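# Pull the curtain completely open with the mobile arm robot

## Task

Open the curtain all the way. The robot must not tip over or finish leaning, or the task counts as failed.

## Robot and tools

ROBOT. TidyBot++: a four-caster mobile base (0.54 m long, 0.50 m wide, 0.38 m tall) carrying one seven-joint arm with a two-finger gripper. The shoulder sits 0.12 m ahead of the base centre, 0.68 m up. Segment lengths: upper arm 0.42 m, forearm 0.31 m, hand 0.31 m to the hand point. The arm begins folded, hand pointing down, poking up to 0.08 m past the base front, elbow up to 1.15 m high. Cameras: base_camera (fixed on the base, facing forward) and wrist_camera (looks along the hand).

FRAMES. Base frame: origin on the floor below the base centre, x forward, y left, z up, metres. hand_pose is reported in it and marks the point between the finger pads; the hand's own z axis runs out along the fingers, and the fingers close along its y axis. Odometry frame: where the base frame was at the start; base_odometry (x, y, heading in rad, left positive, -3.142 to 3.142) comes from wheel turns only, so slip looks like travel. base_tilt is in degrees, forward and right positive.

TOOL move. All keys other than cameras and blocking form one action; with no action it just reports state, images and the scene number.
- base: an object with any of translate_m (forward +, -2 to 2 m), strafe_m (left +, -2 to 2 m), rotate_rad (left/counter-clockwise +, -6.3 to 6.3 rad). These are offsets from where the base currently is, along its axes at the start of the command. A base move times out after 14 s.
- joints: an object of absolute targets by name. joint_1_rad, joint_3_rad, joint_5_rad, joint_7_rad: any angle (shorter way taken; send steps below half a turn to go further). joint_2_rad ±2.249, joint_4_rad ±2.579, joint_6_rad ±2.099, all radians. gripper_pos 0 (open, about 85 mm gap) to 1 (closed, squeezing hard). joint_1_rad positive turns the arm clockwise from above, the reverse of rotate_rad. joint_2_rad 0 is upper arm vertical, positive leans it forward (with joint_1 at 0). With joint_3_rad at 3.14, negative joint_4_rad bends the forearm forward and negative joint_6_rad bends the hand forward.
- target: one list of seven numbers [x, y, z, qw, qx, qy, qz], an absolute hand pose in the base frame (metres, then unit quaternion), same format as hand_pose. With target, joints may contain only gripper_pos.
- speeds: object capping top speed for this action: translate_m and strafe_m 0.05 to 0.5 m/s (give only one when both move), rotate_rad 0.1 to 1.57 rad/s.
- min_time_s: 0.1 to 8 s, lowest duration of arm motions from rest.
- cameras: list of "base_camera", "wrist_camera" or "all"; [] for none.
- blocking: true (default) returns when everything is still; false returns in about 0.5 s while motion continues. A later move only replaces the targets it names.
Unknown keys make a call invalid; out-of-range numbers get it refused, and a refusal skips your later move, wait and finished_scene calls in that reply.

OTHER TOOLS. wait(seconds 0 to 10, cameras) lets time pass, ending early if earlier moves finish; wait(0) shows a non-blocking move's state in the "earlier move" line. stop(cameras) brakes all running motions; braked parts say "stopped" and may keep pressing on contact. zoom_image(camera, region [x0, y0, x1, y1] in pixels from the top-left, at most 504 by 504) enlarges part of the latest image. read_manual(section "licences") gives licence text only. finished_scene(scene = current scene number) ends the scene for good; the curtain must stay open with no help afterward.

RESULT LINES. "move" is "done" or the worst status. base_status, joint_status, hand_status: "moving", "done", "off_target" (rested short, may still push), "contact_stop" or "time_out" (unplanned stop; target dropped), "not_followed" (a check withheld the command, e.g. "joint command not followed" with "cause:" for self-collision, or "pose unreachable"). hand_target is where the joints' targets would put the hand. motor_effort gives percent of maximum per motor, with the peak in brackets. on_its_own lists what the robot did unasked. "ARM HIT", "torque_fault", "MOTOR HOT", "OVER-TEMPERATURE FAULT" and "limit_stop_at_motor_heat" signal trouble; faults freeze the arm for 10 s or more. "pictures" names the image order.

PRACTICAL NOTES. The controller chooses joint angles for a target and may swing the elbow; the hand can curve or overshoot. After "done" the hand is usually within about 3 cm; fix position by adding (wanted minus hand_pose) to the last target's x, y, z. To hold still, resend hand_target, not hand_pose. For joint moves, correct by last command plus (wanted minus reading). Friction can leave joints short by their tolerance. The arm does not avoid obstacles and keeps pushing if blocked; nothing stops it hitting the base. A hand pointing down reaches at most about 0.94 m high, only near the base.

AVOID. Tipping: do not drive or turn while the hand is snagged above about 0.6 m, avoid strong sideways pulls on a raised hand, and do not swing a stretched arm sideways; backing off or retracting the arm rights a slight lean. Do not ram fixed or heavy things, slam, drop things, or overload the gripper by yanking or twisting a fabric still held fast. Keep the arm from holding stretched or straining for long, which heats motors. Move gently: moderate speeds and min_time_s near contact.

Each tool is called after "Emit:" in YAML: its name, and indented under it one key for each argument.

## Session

Emit:
move:
  joints: {"joint_6_rad": 0.9}
  cameras: ["all"]

Emit:
move:
  base: {"rotate_rad": 1.57}
  cameras: ["wrist_camera"]

Scene clock: 2.30 s.
move: done
base_odometry: x=+0.000 y=+0.000 heading=+0.000
base_tilt: forward=+0.1 right=+0.3
base_status: not commanded
joint_positions: joint_1_rad=-0.014 joint_2_rad=-0.339 joint_3_rad=+3.100 joint_4_rad=-2.532 joint_5_rad=+0.004 joint_6_rad=+0.798 joint_7_rad=+1.562 gripper_pos=+0.000
joint_status: all done
motor_effort: joint_1_rad=+0(1) joint_2_rad=-6(7) joint_3_rad=+0(1) joint_4_rad=+17(17) joint_5_rad=+0(1) joint_6_rad=+9(10) joint_7_rad=-1(1)
hand_pose: x=+0.5398 y=+0.0283 z=+0.9494 quat_wxyz=(-0.019, +0.642, +0.022, +0.766) (m; base frame)
hand_target: x=+0.5327 y=+0.0285 z=+0.9802 quat_wxyz=(-0.020, +0.602, +0.021, +0.798) (m; base frame)
hand_status: not commanded
pictures: base_camera, wrist_camera
camera_calibration:
wrist_camera: T_world_to_cam=[[0.0543817, -0.99849, -0.00772012, 0.0073167], [0.18192, 0.0175096, -0.983157, 0.894523], [0.981808, 0.0520614, 0.182597, -0.571503], [0, 0, 0, 1]] pos_world=[0.397977, 0.0213961, 0.983869]

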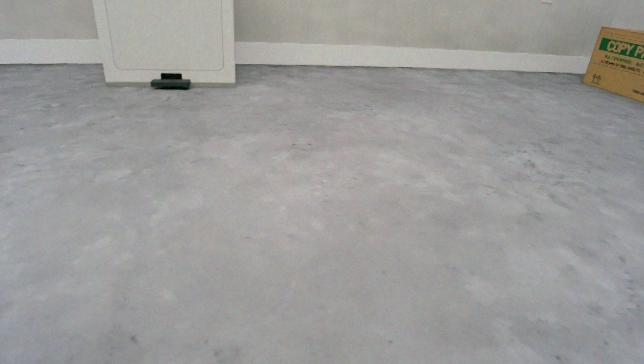

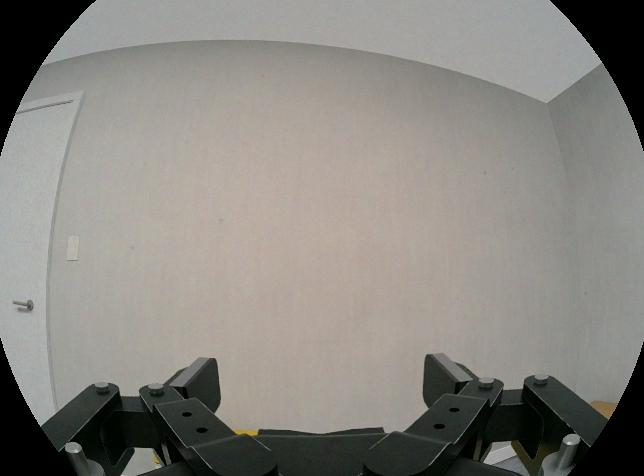

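Scene clock: 4.60 s.
move: done
base_odometry: x=+0.000 y=+0.000 heading=+1.569
base_tilt: forward=+0.0 right=+0.3
base_status: done
joint_positions: joint_1_rad=-0.014 joint_2_rad=-0.339 joint_3_rad=+3.100 joint_4_rad=-2.532 joint_5_rad=+0.004 joint_6_rad=+0.799 joint_7_rad=+1.562 gripper_pos=+0.000
joint_status: not commanded
motor_effort: joint_1_rad=+1(1) joint_2_rad=-6(7) joint_3_rad=+0(2) joint_4_rad=+16(17) joint_5_rad=-1(2) joint_6_rad=+9(10) joint_7_rad=-1(1)
hand_pose: x=+0.5398 y=+0.0285 z=+0.9494 quat_wxyz=(-0.019, +0.642, +0.022, +0.766) (m; base frame)
hand_target: x=+0.5327 y=+0.0285 z=+0.9802 quat_wxyz=(-0.020, +0.602, +0.021, +0.798) (m; base frame)
hand_status: not commanded
pictures: wrist_camera
camera_calibration:
wrist_camera: T_world_to_cam=[[0.0545782, -0.99848, -0.00768121, 0.0073], [0.182013, 0.0175123, -0.98314, 0.894467], [0.98178, 0.0522599, 0.182693, -0.571595], [0, 0, 0, 1]] pos_world=[0.397977, 0.0214962, 0.983869]

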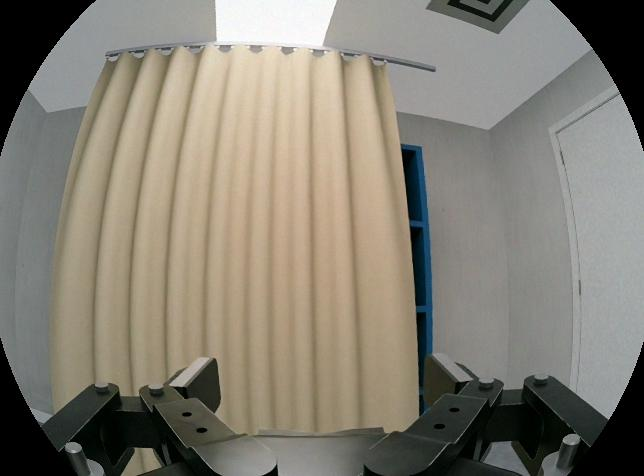

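Emit:
move:
  base: {"strafe_m": -0.4}
  joints: {"joint_1_rad": 0.0, "joint_2_rad": 0.33, "joint_3_rad": 3.14, "joint_4_rad": -0.48, "joint_5_rad": -2.05, "joint_6_rad": -1.15, "joint_7_rad": 2.47}
  min_time_s: 2
  cameras: ["all"]

Scene clock: 16.00 s.
move: done
base_odometry: x=+0.400 y=-0.001 heading=+1.570
base_tilt: forward=+0.1 right=+0.3
base_status: done
joint_positions: joint_1_rad=-0.013 joint_2_rad=+0.292 joint_3_rad=+3.123 joint_4_rad=-0.504 joint_5_rad=-1.982 joint_6_rad=-1.067 joint_7_rad=+2.422 gripper_pos=+0.000
joint_status: all done
motor_effort: joint_1_rad=+0(2) joint_2_rad=-21(24) joint_3_rad=-1(3) joint_4_rad=+10(20) joint_5_rad=-5(6) joint_6_rad=+4(11) joint_7_rad=-1(2)
hand_pose: x=+0.4880 y=+0.2578 z=+1.4892 quat_wxyz=(-0.631, +0.348, +0.288, +0.631) (m; base frame)
hand_target: x=+0.4842 y=+0.2531 z=+1.4795 quat_wxyz=(-0.634, +0.325, +0.318, +0.626) (m; base frame)
hand_status: not commanded
pictures: base_camera, wrist_camera
camera_calibration:
wrist_camera: T_world_to_cam=[[0.995267, -0.0335825, -0.0911918, -0.340172], [-0.0525959, 0.602923, -0.796064, 1.11561], [0.0817154, 0.797093, 0.598303, -1.00314], [0, 0, 0, 1]] pos_world=[0.479211, 0.115542, 1.45726]

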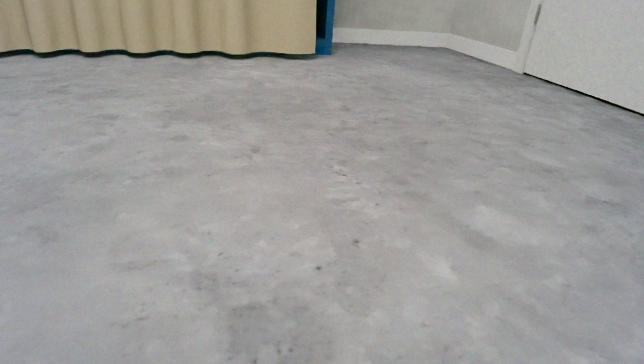

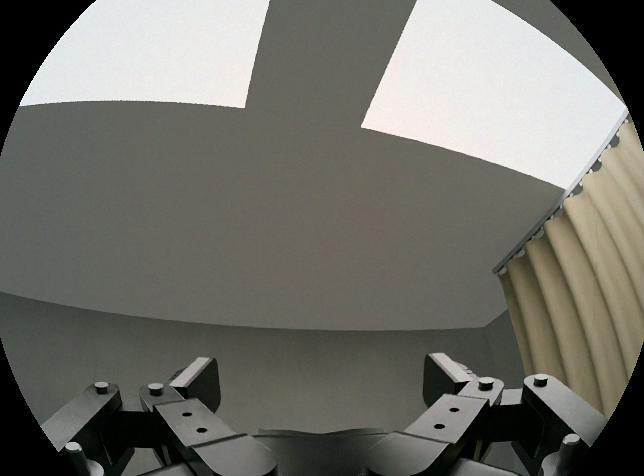

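Emit:
move:
  base: {"translate_m": 1.577, "strafe_m": -0.597, "rotate_rad": 0.31}
  cameras: ["all"]

Scene clock: 45.37 s.
move: done
base_odometry: x=+0.999 y=+1.576 heading=+1.880
base_tilt: forward=+0.1 right=+0.3
base_status: done
joint_positions: joint_1_rad=-0.009 joint_2_rad=+0.307 joint_3_rad=+3.126 joint_4_rad=-0.501 joint_5_rad=-1.988 joint_6_rad=-1.077 joint_7_rad=+2.423 gripper_pos=+0.000
joint_status: not commanded
motor_effort: joint_1_rad=+0(4) joint_2_rad=-21(24) joint_3_rad=-1(2) joint_4_rad=+12(12) joint_5_rad=-6(6) joint_6_rad=+4(6) joint_7_rad=-1(1)
hand_pose: x=+0.4966 y=+0.2567 z=+1.4840 quat_wxyz=(-0.632, +0.350, +0.288, +0.629) (m; base frame)
hand_target: x=+0.4842 y=+0.2531 z=+1.4795 quat_wxyz=(-0.634, +0.325, +0.318, +0.626) (m; base frame)
hand_status: not commanded
pictures: base_camera, wrist_camera
camera_calibration:
wrist_camera: T_world_to_cam=[[0.994797, -0.030917, -0.0970705, -0.341055], [-0.0591807, 0.600198, -0.797659, 1.11891], [0.0829227, 0.799254, 0.595245, -0.996505], [0, 0, 0, 1]] pos_world=[0.488132, 0.114348, 1.45257]

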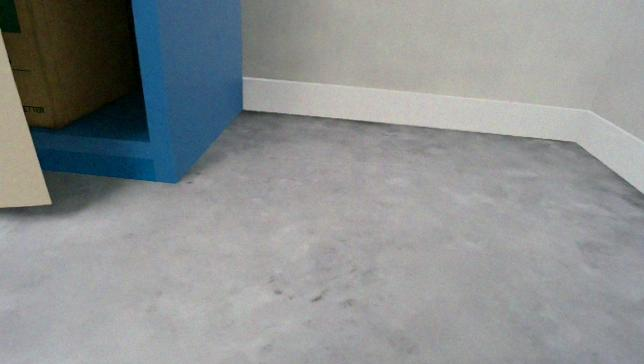

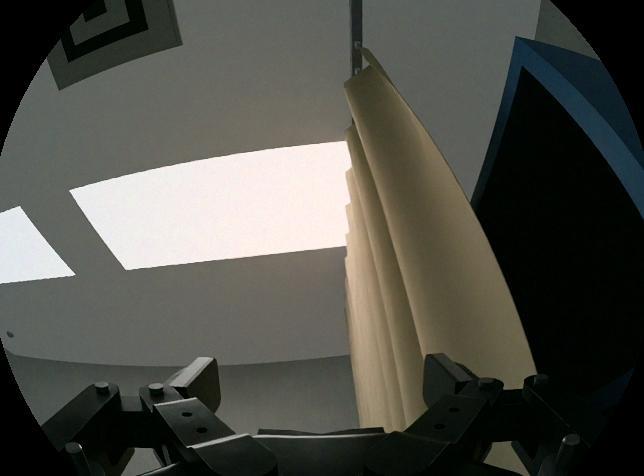

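Emit:
move:
  base: {"translate_m": 0.19}

Emit:
move:
  base: {"strafe_m": 0.07}
  cameras: ["wrist_camera"]

Scene clock: 58.53 s.
move: done
base_odometry: x=+0.942 y=+1.757 heading=+1.879
base_tilt: forward=+0.1 right=+0.3
base_status: done
joint_positions: joint_1_rad=-0.009 joint_2_rad=+0.321 joint_3_rad=+3.127 joint_4_rad=-0.498 joint_5_rad=-1.989 joint_6_rad=-1.077 joint_7_rad=+2.423 gripper_pos=+0.000
joint_status: not commanded
motor_effort: joint_1_rad=+0(1) joint_2_rad=-22(26) joint_3_rad=-1(2) joint_4_rad=+11(13) joint_5_rad=-6(7) joint_6_rad=+5(6) joint_7_rad=-1(1)
hand_pose: x=+0.5069 y=+0.2565 z=+1.4794 quat_wxyz=(-0.634, +0.354, +0.284, +0.626) (m; base frame)
hand_target: x=+0.4842 y=+0.2531 z=+1.4795 quat_wxyz=(-0.634, +0.325, +0.318, +0.626) (m; base frame)
hand_status: not commanded
pictures: none

Scene clock: 59.63 s.
move: done
base_odometry: x=+0.875 y=+1.736 heading=+1.879
base_tilt: forward=+0.1 right=+0.3
base_status: done
joint_positions: joint_1_rad=-0.008 joint_2_rad=+0.321 joint_3_rad=+3.127 joint_4_rad=-0.498 joint_5_rad=-1.990 joint_6_rad=-1.077 joint_7_rad=+2.423 gripper_pos=+0.000
joint_status: not commanded
motor_effort: joint_1_rad=+1(3) joint_2_rad=-22(23) joint_3_rad=-1(2) joint_4_rad=+11(12) joint_5_rad=-6(7) joint_6_rad=+5(5) joint_7_rad=-1(1)
hand_pose: x=+0.5070 y=+0.2563 z=+1.4794 quat_wxyz=(-0.634, +0.354, +0.284, +0.626) (m; base frame)
hand_target: x=+0.4842 y=+0.2531 z=+1.4795 quat_wxyz=(-0.634, +0.325, +0.318, +0.626) (m; base frame)
hand_status: not commanded
pictures: wrist_camera
camera_calibration:
wrist_camera: T_world_to_cam=[[0.993613, -0.0301838, -0.108732, -0.334115], [-0.0688871, 0.600938, -0.796322, 1.11883], [0.0893772, 0.798726, 0.59502, -0.997055], [0, 0, 0, 1]] pos_world=[0.498167, 0.113944, 1.44789]

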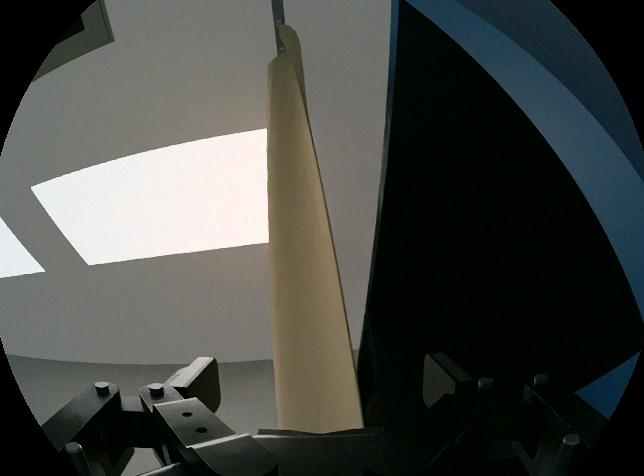

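Emit:
move:
  base: {"strafe_m": 0.1, "translate_m": 0.012}
  speeds: {"strafe_m": 0.2}
  cameras: ["wrist_camera"]

Scene clock: 74.57 s.
move: done
base_odometry: x=+0.776 y=+1.717 heading=+1.879
base_tilt: forward=+0.1 right=+0.3
base_status: done
joint_positions: joint_1_rad=-0.005 joint_2_rad=+0.321 joint_3_rad=+3.127 joint_4_rad=-0.498 joint_5_rad=-1.990 joint_6_rad=-1.077 joint_7_rad=+2.423 gripper_pos=+0.000
joint_status: not commanded
motor_effort: joint_1_rad=+1(2) joint_2_rad=-23(23) joint_3_rad=-1(2) joint_4_rad=+11(12) joint_5_rad=-5(7) joint_6_rad=+4(6) joint_7_rad=-1(1)
hand_pose: x=+0.5078 y=+0.2549 z=+1.4794 quat_wxyz=(-0.633, +0.354, +0.283, +0.628) (m; base frame)
hand_target: x=+0.4842 y=+0.2531 z=+1.4795 quat_wxyz=(-0.634, +0.325, +0.318, +0.626) (m; base frame)
hand_status: not commanded
pictures: wrist_camera
camera_calibration:
wrist_camera: T_world_to_cam=[[0.993508, -0.0335098, -0.108711, -0.334155], [-0.0668455, 0.601274, -0.796242, 1.11852], [0.092047, 0.79834, 0.595131, -0.997424], [0, 0, 0, 1]] pos_world=[0.498564, 0.112548, 1.44788]

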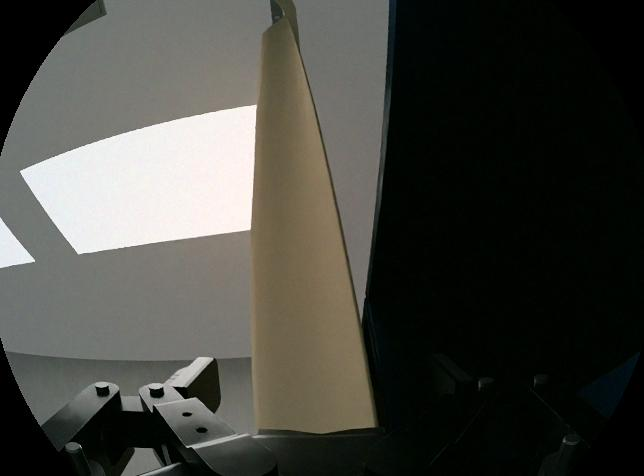

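Emit:
move:
  base: {"strafe_m": 0.12, "translate_m": 0.028}
  speeds: {"strafe_m": 0.2}
  cameras: ["wrist_camera"]

Scene clock: 84.03 s.
move: done
base_odometry: x=+0.653 y=+1.707 heading=+1.880
base_tilt: forward=+0.1 right=+0.3
base_status: done
joint_positions: joint_1_rad=-0.003 joint_2_rad=+0.321 joint_3_rad=+3.127 joint_4_rad=-0.498 joint_5_rad=-1.991 joint_6_rad=-1.077 joint_7_rad=+2.423 gripper_pos=+0.000
joint_status: not commanded
motor_effort: joint_1_rad=+0(2) joint_2_rad=-21(23) joint_3_rad=-1(2) joint_4_rad=+11(12) joint_5_rad=-6(6) joint_6_rad=+4(5) joint_7_rad=-1(1)
hand_pose: x=+0.5082 y=+0.2541 z=+1.4795 quat_wxyz=(-0.633, +0.354, +0.283, +0.628) (m; base frame)
hand_target: x=+0.4842 y=+0.2531 z=+1.4795 quat_wxyz=(-0.634, +0.325, +0.318, +0.626) (m; base frame)
hand_status: not commanded
pictures: wrist_camera
camera_calibration:
wrist_camera: T_world_to_cam=[[0.993459, -0.034963, -0.108703, -0.3342], [-0.0659221, 0.60169, -0.796005, 1.1181], [0.0932359, 0.797964, 0.595449, -0.997896], [0, 0, 0, 1]] pos_world=[0.498762, 0.111849, 1.44788]

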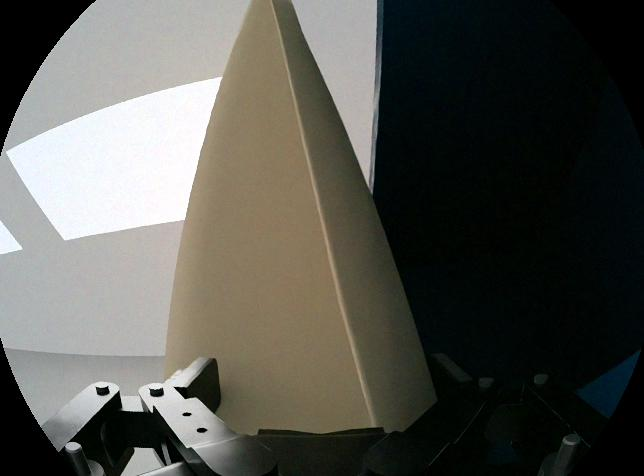

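Emit:
move:
  base: {"strafe_m": 0.06, "translate_m": 0.015}
  speeds: {"strafe_m": 0.15}
  cameras: ["wrist_camera"]

Emit:
move:
  joints: {"gripper_pos": 1.0}
  cameras: ["wrist_camera"]

Scene clock: 97.60 s.
move: done
base_odometry: x=+0.591 y=+1.703 heading=+1.880
base_tilt: forward=+0.1 right=+0.3
base_status: done
joint_positions: joint_1_rad=-0.002 joint_2_rad=+0.321 joint_3_rad=+3.128 joint_4_rad=-0.498 joint_5_rad=-1.991 joint_6_rad=-1.077 joint_7_rad=+2.423 gripper_pos=+0.000
joint_status: not commanded
motor_effort: joint_1_rad=+1(2) joint_2_rad=-21(23) joint_3_rad=-1(2) joint_4_rad=+11(12) joint_5_rad=-6(6) joint_6_rad=+4(5) joint_7_rad=-1(1)
hand_pose: x=+0.5085 y=+0.2534 z=+1.4796 quat_wxyz=(-0.632, +0.354, +0.282, +0.629) (m; base frame)
hand_target: x=+0.4842 y=+0.2531 z=+1.4795 quat_wxyz=(-0.634, +0.325, +0.318, +0.626) (m; base frame)
hand_status: not commanded
pictures: wrist_camera
camera_calibration:
wrist_camera: T_world_to_cam=[[0.993411, -0.0362745, -0.108716, -0.334123], [-0.0651052, 0.602054, -0.795796, 1.11786], [0.0943198, 0.797631, 0.595726, -0.99831], [0, 0, 0, 1]] pos_world=[0.49886, 0.11115, 1.44798]

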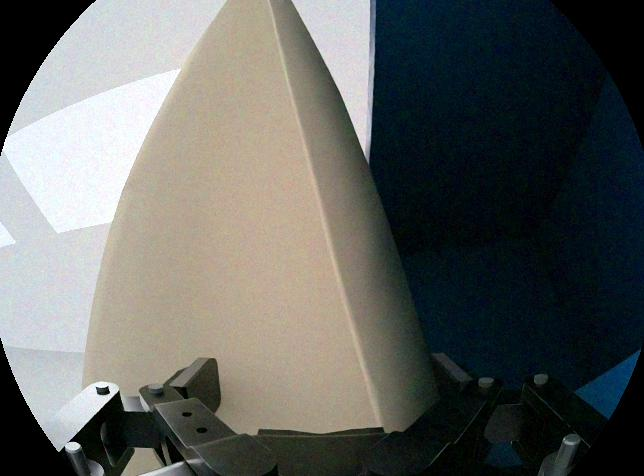

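Scene clock: 98.70 s.
move: done
base_odometry: x=+0.591 y=+1.703 heading=+1.880
base_tilt: forward=+0.1 right=+0.3
base_status: not commanded
joint_positions: joint_1_rad=-0.002 joint_2_rad=+0.321 joint_3_rad=+3.128 joint_4_rad=-0.498 joint_5_rad=-1.991 joint_6_rad=-1.077 joint_7_rad=+2.423 gripper_pos=+0.990
joint_status: all done
motor_effort: joint_1_rad=+0(1) joint_2_rad=-22(23) joint_3_rad=-1(2) joint_4_rad=+11(12) joint_5_rad=-6(6) joint_6_rad=+4(5) joint_7_rad=-1(1)
hand_pose: x=+0.5085 y=+0.2534 z=+1.4796 quat_wxyz=(-0.632, +0.354, +0.282, +0.629) (m; base frame)
hand_target: x=+0.4842 y=+0.2531 z=+1.4795 quat_wxyz=(-0.634, +0.325, +0.318, +0.626) (m; base frame)
hand_status: not commanded
pictures: wrist_camera
camera_calibration:
wrist_camera: T_world_to_cam=[[0.993451, -0.0366322, -0.108227, -0.334809], [-0.0645023, 0.602032, -0.795863, 1.11766], [0.0943102, 0.797631, 0.595726, -0.998306], [0, 0, 0, 1]] pos_world=[0.498858, 0.111151, 1.44798]

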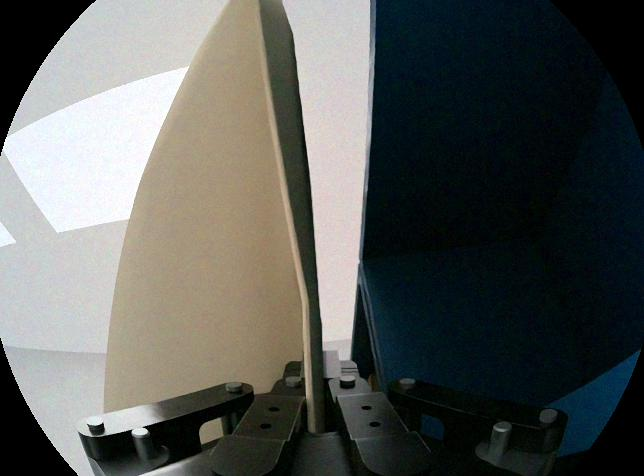

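Emit:
move:
  base: {"strafe_m": 0.7}
  speeds: {"strafe_m": 0.25}
  cameras: ["wrist_camera"]

Scene clock: 116.10 s.
move: done
base_odometry: x=-0.076 y=+1.490 heading=+1.880
base_tilt: forward=+0.1 right=+0.4
base_status: done
joint_positions: joint_1_rad=+0.001 joint_2_rad=+0.321 joint_3_rad=+3.128 joint_4_rad=-0.488 joint_5_rad=-2.034 joint_6_rad=-1.077 joint_7_rad=+2.423 gripper_pos=+0.990
joint_status: not commanded
motor_effort: joint_1_rad=-2(3) joint_2_rad=-18(23) joint_3_rad=-1(2) joint_4_rad=+9(12) joint_5_rad=+0(6) joint_6_rad=+0(5) joint_7_rad=-1(1)
hand_pose: x=+0.4979 y=+0.2472 z=+1.4899 quat_wxyz=(-0.644, +0.337, +0.280, +0.627) (m; base frame)
hand_target: x=+0.4842 y=+0.2531 z=+1.4795 quat_wxyz=(-0.634, +0.325, +0.318, +0.626) (m; base frame)
hand_status: not commanded
pictures: wrist_camera
camera_calibration:
wrist_camera: T_world_to_cam=[[0.9951, -0.0076657, -0.0985796, -0.345728], [-0.0722259, 0.624546, -0.777641, 1.10001], [0.0675286, 0.78095, 0.620932, -1.01847], [0, 0, 0, 1]] pos_world=[0.492259, 0.105722, 1.45373]

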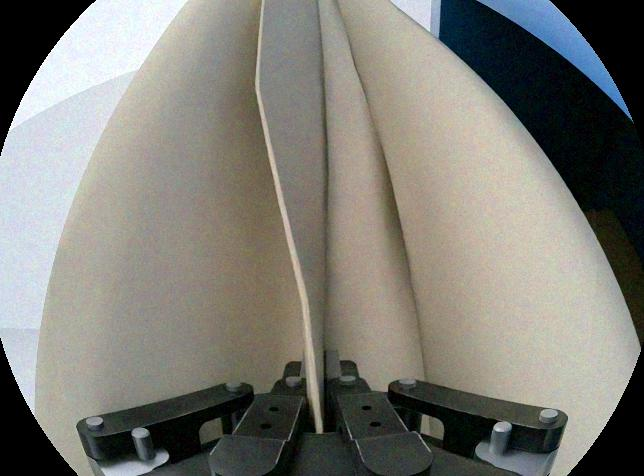

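Emit:
move:
  base: {"strafe_m": 0.5}
  speeds: {"strafe_m": 0.25}
  cameras: ["wrist_camera"]

Scene clock: 125.47 s.
move: done
base_odometry: x=-0.553 y=+1.338 heading=+1.880
base_tilt: forward=+0.0 right=+0.3
base_status: done
joint_positions: joint_1_rad=+0.010 joint_2_rad=+0.321 joint_3_rad=+3.128 joint_4_rad=-0.481 joint_5_rad=-2.055 joint_6_rad=-1.077 joint_7_rad=+2.423 gripper_pos=+0.990
joint_status: not commanded
motor_effort: joint_1_rad=-4(5) joint_2_rad=-15(19) joint_3_rad=-1(2) joint_4_rad=+8(9) joint_5_rad=+2(4) joint_6_rad=-4(6) joint_7_rad=-1(1)
hand_pose: x=+0.4941 y=+0.2411 z=+1.4950 quat_wxyz=(-0.647, +0.330, +0.279, +0.628) (m; base frame)
hand_target: x=+0.4842 y=+0.2531 z=+1.4795 quat_wxyz=(-0.634, +0.325, +0.318, +0.626) (m; base frame)
hand_status: not commanded
pictures: wrist_camera
camera_calibration:
wrist_camera: T_world_to_cam=[[0.995712, -0.00102959, -0.0925036, -0.352387], [-0.0707486, 0.635785, -0.768617, 1.09059], [0.0596037, 0.771866, 0.632985, -1.0287], [0, 0, 0, 1]] pos_world=[0.489348, 0.100271, 1.4568]

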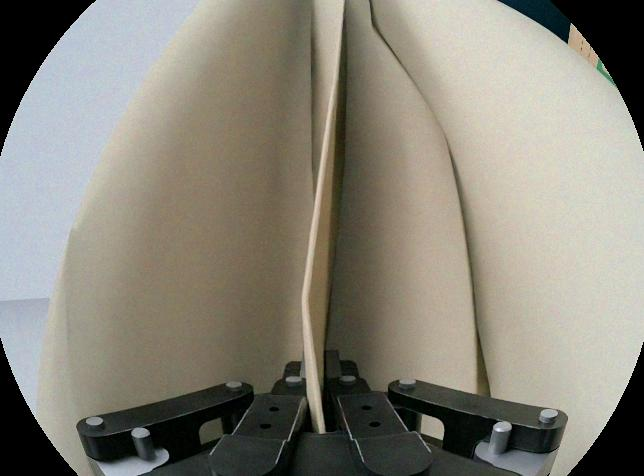

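Emit:
move:
  base: {"strafe_m": 0.25}
  speeds: {"strafe_m": 0.2}
  cameras: ["all"]

Scene clock: 132.23 s.
move: done
base_odometry: x=-0.791 y=+1.262 heading=+1.880
base_tilt: forward=+0.1 right=+0.3
base_status: done
joint_positions: joint_1_rad=+0.020 joint_2_rad=+0.321 joint_3_rad=+3.128 joint_4_rad=-0.479 joint_5_rad=-2.066 joint_6_rad=-1.077 joint_7_rad=+2.423 gripper_pos=+0.990
joint_status: not commanded
motor_effort: joint_1_rad=-4(6) joint_2_rad=-16(18) joint_3_rad=-2(2) joint_4_rad=+7(8) joint_5_rad=+4(5) joint_6_rad=-7(8) joint_7_rad=-1(1)
hand_pose: x=+0.4937 y=+0.2359 z=+1.4975 quat_wxyz=(-0.647, +0.327, +0.277, +0.630) (m; base frame)
hand_target: x=+0.4842 y=+0.2531 z=+1.4795 quat_wxyz=(-0.634, +0.325, +0.318, +0.626) (m; base frame)
hand_status: not commanded
pictures: base_camera, wrist_camera
camera_calibration:
wrist_camera: T_world_to_cam=[[0.995935, -0.00295395, -0.0900271, -0.355201], [-0.0671421, 0.641916, -0.763829, 1.08534], [0.0600462, 0.766769, 0.639109, -1.03434], [0, 0, 0, 1]] pos_world=[0.488737, 0.095352, 1.45809]

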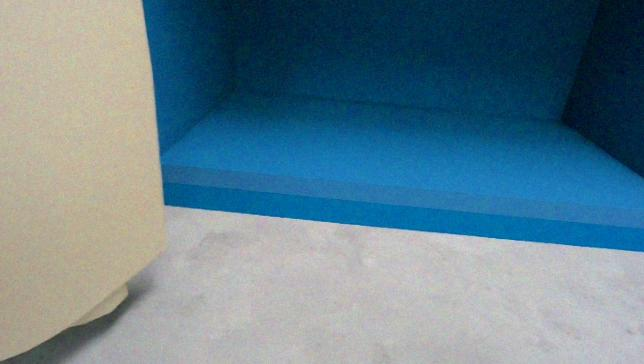

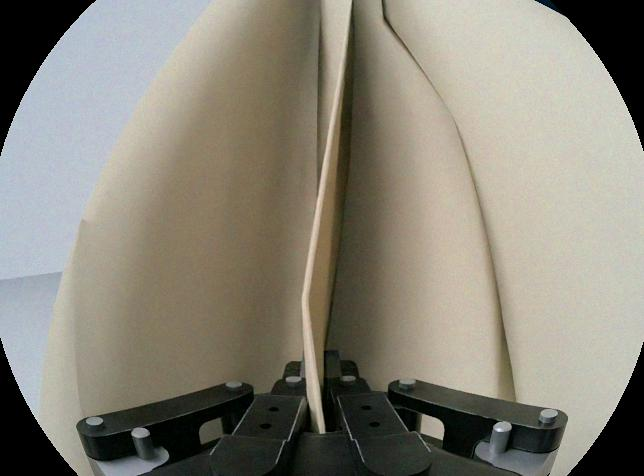

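Emit:
move:
  base: {"strafe_m": 0.15}
  speeds: {"strafe_m": 0.15}
  cameras: ["wrist_camera"]

Emit:
move:
  base: {"strafe_m": 0.12}
  speeds: {"strafe_m": 0.12}
  cameras: ["all"]

Scene clock: 140.70 s.
move: done
base_odometry: x=-0.934 y=+1.217 heading=+1.879
base_tilt: forward=+0.0 right=+0.4
base_status: done
joint_positions: joint_1_rad=+0.045 joint_2_rad=+0.313 joint_3_rad=+3.129 joint_4_rad=-0.464 joint_5_rad=-2.133 joint_6_rad=-1.068 joint_7_rad=+2.423 gripper_pos=+0.990
joint_status: not commanded
motor_effort: joint_1_rad=-11(12) joint_2_rad=-13(18) joint_3_rad=-2(3) joint_4_rad=+5(8) joint_5_rad=+15(17) joint_6_rad=-19(21) joint_7_rad=+0(1)
hand_pose: x=+0.4775 y=+0.2167 z=+1.5162 quat_wxyz=(-0.658, +0.301, +0.269, +0.635) (m; base frame)
hand_target: x=+0.4842 y=+0.2531 z=+1.4795 quat_wxyz=(-0.634, +0.325, +0.318, +0.626) (m; base frame)
hand_status: not commanded
pictures: wrist_camera
camera_calibration:
wrist_camera: T_world_to_cam=[[0.997386, 0.0174162, -0.0701309, -0.372669], [-0.06323, 0.680158, -0.730333, 1.05004], [0.0349805, 0.732858, 0.679481, -1.07249], [0, 0, 0, 1]] pos_world=[0.475605, 0.0782789, 1.46948]

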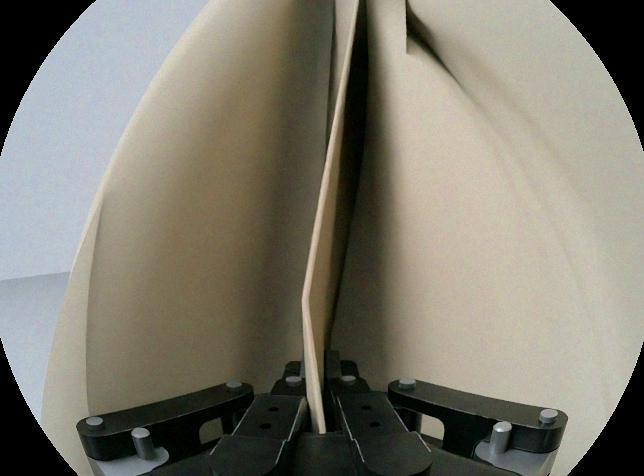

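Scene clock: 142.37 s.
move: done
base_odometry: x=-1.047 y=+1.181 heading=+1.878
base_tilt: forward=+0.1 right=+0.4
base_status: done
joint_positions: joint_1_rad=+0.080 joint_2_rad=+0.304 joint_3_rad=+3.135 joint_4_rad=-0.456 joint_5_rad=-2.186 joint_6_rad=-1.011 joint_7_rad=+2.423 gripper_pos=+0.990
joint_status: not commanded
motor_effort: joint_1_rad=-17(18) joint_2_rad=-12(14) joint_3_rad=-3(3) joint_4_rad=+4(5) joint_5_rad=+24(25) joint_6_rad=-30(33) joint_7_rad=+0(0)
hand_pose: x=+0.4796 y=+0.1884 z=+1.5364 quat_wxyz=(-0.659, +0.286, +0.237, +0.654) (m; base frame)
hand_target: x=+0.4842 y=+0.2531 z=+1.4795 quat_wxyz=(-0.634, +0.325, +0.318, +0.626) (m; base frame)
hand_status: not commanded
pictures: base_camera, wrist_camera
camera_calibration:
wrist_camera: T_world_to_cam=[[0.99664, -0.0119734, -0.0810298, -0.350209], [-0.0465186, 0.731499, -0.680254, 0.989496], [0.0674181, 0.681738, 0.728484, -1.14684], [0, 0, 0, 1]] pos_world=[0.47238, 0.0538395, 1.48019]

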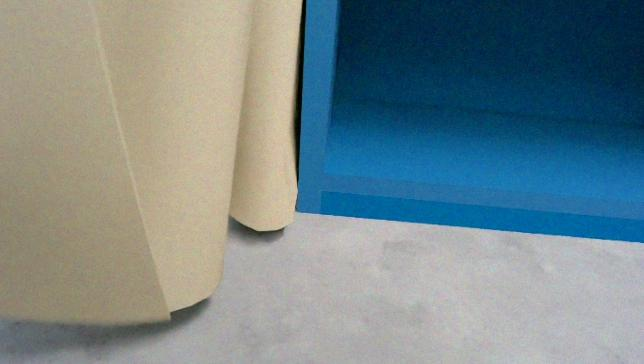

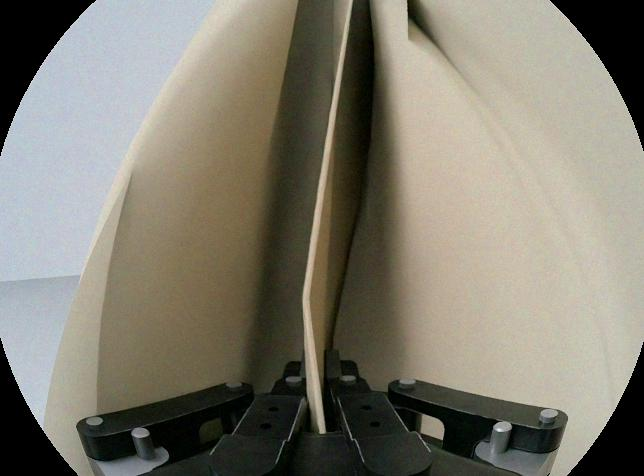

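Emit:
move:
  base: {"strafe_m": -0.22}
  speeds: {"strafe_m": 0.25}
  cameras: []

Emit:
move:
  joints: {"gripper_pos": 0}
  cameras: []

Emit:
move:
  base: {"strafe_m": -0.4}
  speeds: {"strafe_m": 0.35}
  cameras: ["all"]

Scene clock: 152.97 s.
move: done
base_odometry: x=-0.838 y=+1.247 heading=+1.879
base_tilt: forward=+0.1 right=+0.3
base_status: done
joint_positions: joint_1_rad=+0.028 joint_2_rad=+0.304 joint_3_rad=+3.135 joint_4_rad=-0.456 joint_5_rad=-2.107 joint_6_rad=-1.062 joint_7_rad=+2.423 gripper_pos=+0.990
joint_status: not commanded
motor_effort: joint_1_rad=-1(17) joint_2_rad=-20(22) joint_3_rad=-1(3) joint_4_rad=+10(11) joint_5_rad=-4(23) joint_6_rad=+2(31) joint_7_rad=-1(1)
hand_pose: x=+0.4700 y=+0.2251 z=+1.5175 quat_wxyz=(-0.650, +0.304, +0.277, +0.639) (m; base frame)
hand_target: x=+0.4842 y=+0.2531 z=+1.4795 quat_wxyz=(-0.634, +0.325, +0.318, +0.626) (m; base frame)
hand_status: not commanded
pictures: none
No camera images: "cameras" was empty.

Scene clock: 154.07 s.
move: done
base_odometry: x=-0.838 y=+1.247 heading=+1.879
base_tilt: forward=+0.1 right=+0.3
base_status: not commanded
joint_positions: joint_1_rad=+0.026 joint_2_rad=+0.304 joint_3_rad=+3.135 joint_4_rad=-0.456 joint_5_rad=-2.099 joint_6_rad=-1.070 joint_7_rad=+2.424 gripper_pos=+0.000
joint_status: all done
motor_effort: joint_1_rad=-1(1) joint_2_rad=-21(22) joint_3_rad=-2(3) joint_4_rad=+11(12) joint_5_rad=-5(6) joint_6_rad=+3(5) joint_7_rad=-1(1)
hand_pose: x=+0.4692 y=+0.2281 z=+1.5149 quat_wxyz=(-0.648, +0.306, +0.281, +0.638) (m; base frame)
hand_target: x=+0.4842 y=+0.2531 z=+1.4795 quat_wxyz=(-0.634, +0.325, +0.318, +0.626) (m; base frame)
hand_status: not commanded
pictures: none
No camera images: "cameras" was empty.

Scene clock: 156.17 s.
move: done
base_odometry: x=-0.456 y=+1.369 heading=+1.879
base_tilt: forward=+0.1 right=+0.3
base_status: done
joint_positions: joint_1_rad=+0.012 joint_2_rad=+0.304 joint_3_rad=+3.135 joint_4_rad=-0.456 joint_5_rad=-2.097 joint_6_rad=-1.072 joint_7_rad=+2.424 gripper_pos=+0.000
joint_status: not commanded
motor_effort: joint_1_rad=+0(2) joint_2_rad=-20(23) joint_3_rad=-1(2) joint_4_rad=+10(12) joint_5_rad=-5(6) joint_6_rad=+4(5) joint_7_rad=-1(1)
hand_pose: x=+0.4657 y=+0.2336 z=+1.5143 quat_wxyz=(-0.652, +0.305, +0.285, +0.633) (m; base frame)
hand_target: x=+0.4842 y=+0.2531 z=+1.4795 quat_wxyz=(-0.634, +0.325, +0.318, +0.626) (m; base frame)
hand_status: not commanded
pictures: base_camera, wrist_camera
camera_calibration:
wrist_camera: T_world_to_cam=[[0.998451, 0.0195535, -0.0520902, -0.389619], [-0.0520729, 0.658189, -0.75105, 1.06763], [0.0195995, 0.752599, 0.658188, -1.04842], [0, 0, 0, 1]] pos_world=[0.465159, 0.0939548, 1.4716]

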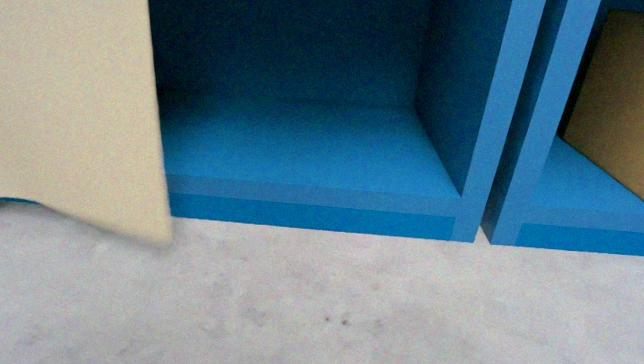

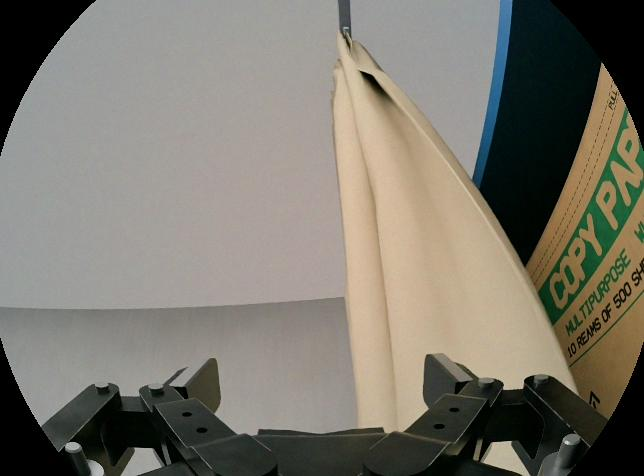

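Emit:
move:
  base: {"translate_m": -0.9, "strafe_m": 0.4}
  cameras: []

Emit:
move:
  joints: {"joint_5_rad": 0.0, "joint_6_rad": -0.25, "joint_7_rad": 1.57}
  cameras: ["wrist_camera"]

Scene clock: 173.67 s.
move: done
base_odometry: x=-0.564 y=+0.390 heading=+1.880
base_tilt: forward=+0.1 right=+0.3
base_status: done
joint_positions: joint_1_rad=+0.011 joint_2_rad=+0.310 joint_3_rad=+3.135 joint_4_rad=-0.456 joint_5_rad=-2.097 joint_6_rad=-1.075 joint_7_rad=+2.424 gripper_pos=+0.000
joint_status: not commanded
motor_effort: joint_1_rad=+0(1) joint_2_rad=-21(24) joint_3_rad=-1(2) joint_4_rad=+11(12) joint_5_rad=-5(6) joint_6_rad=+4(5) joint_7_rad=-1(1)
hand_pose: x=+0.4703 y=+0.2342 z=+1.5117 quat_wxyz=(-0.654, +0.307, +0.284, +0.631) (m; base frame)
hand_target: x=+0.4842 y=+0.2531 z=+1.4795 quat_wxyz=(-0.634, +0.325, +0.318, +0.626) (m; base frame)
hand_status: not commanded
pictures: none
No camera images: "cameras" was empty.

Scene clock: 176.20 s.
move: done
base_odometry: x=-0.564 y=+0.390 heading=+1.880
base_tilt: forward=+0.0 right=+0.3
base_status: not commanded
joint_positions: joint_1_rad=+0.011 joint_2_rad=+0.311 joint_3_rad=+3.135 joint_4_rad=-0.457 joint_5_rad=-0.055 joint_6_rad=-0.350 joint_7_rad=+1.616 gripper_pos=+0.000
joint_status: all done
motor_effort: joint_1_rad=+0(1) joint_2_rad=-25(26) joint_3_rad=+0(2) joint_4_rad=+15(15) joint_5_rad=+0(7) joint_6_rad=+7(10) joint_7_rad=-1(2)
hand_pose: x=+0.7455 y=+0.0028 z=+1.4452 quat_wxyz=(-0.006, +0.530, +0.004, +0.848) (m; base frame)
hand_target: x=+0.7546 y=+0.0019 z=+1.4488 quat_wxyz=(-0.001, +0.506, +0.000, +0.863) (m; base frame)
hand_status: not commanded
pictures: wrist_camera
camera_calibration:
wrist_camera: T_world_to_cam=[[0.0166992, -0.999746, -0.0151535, 0.0132551], [0.445301, 0.0210059, -0.895134, 1.02143], [0.895225, 0.00820013, 0.445539, -1.1781], [0, 0, 0, 1]] pos_world=[0.599596, 0.00145608, 1.43941]

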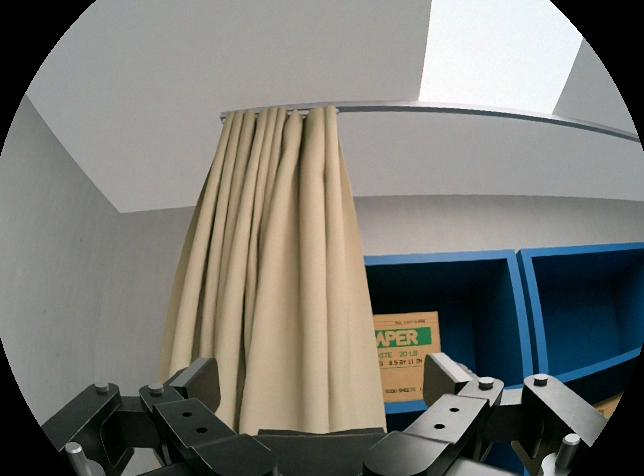

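Emit:
zoom_image:
  camera: "wrist_camera"
  region: [200, 90, 370, 215]

Scaled by 2.965.

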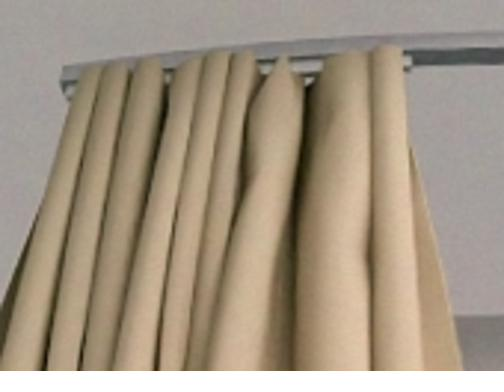

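Emit:
finished_scene:
  scene: 2

The scene is finished: the task was done.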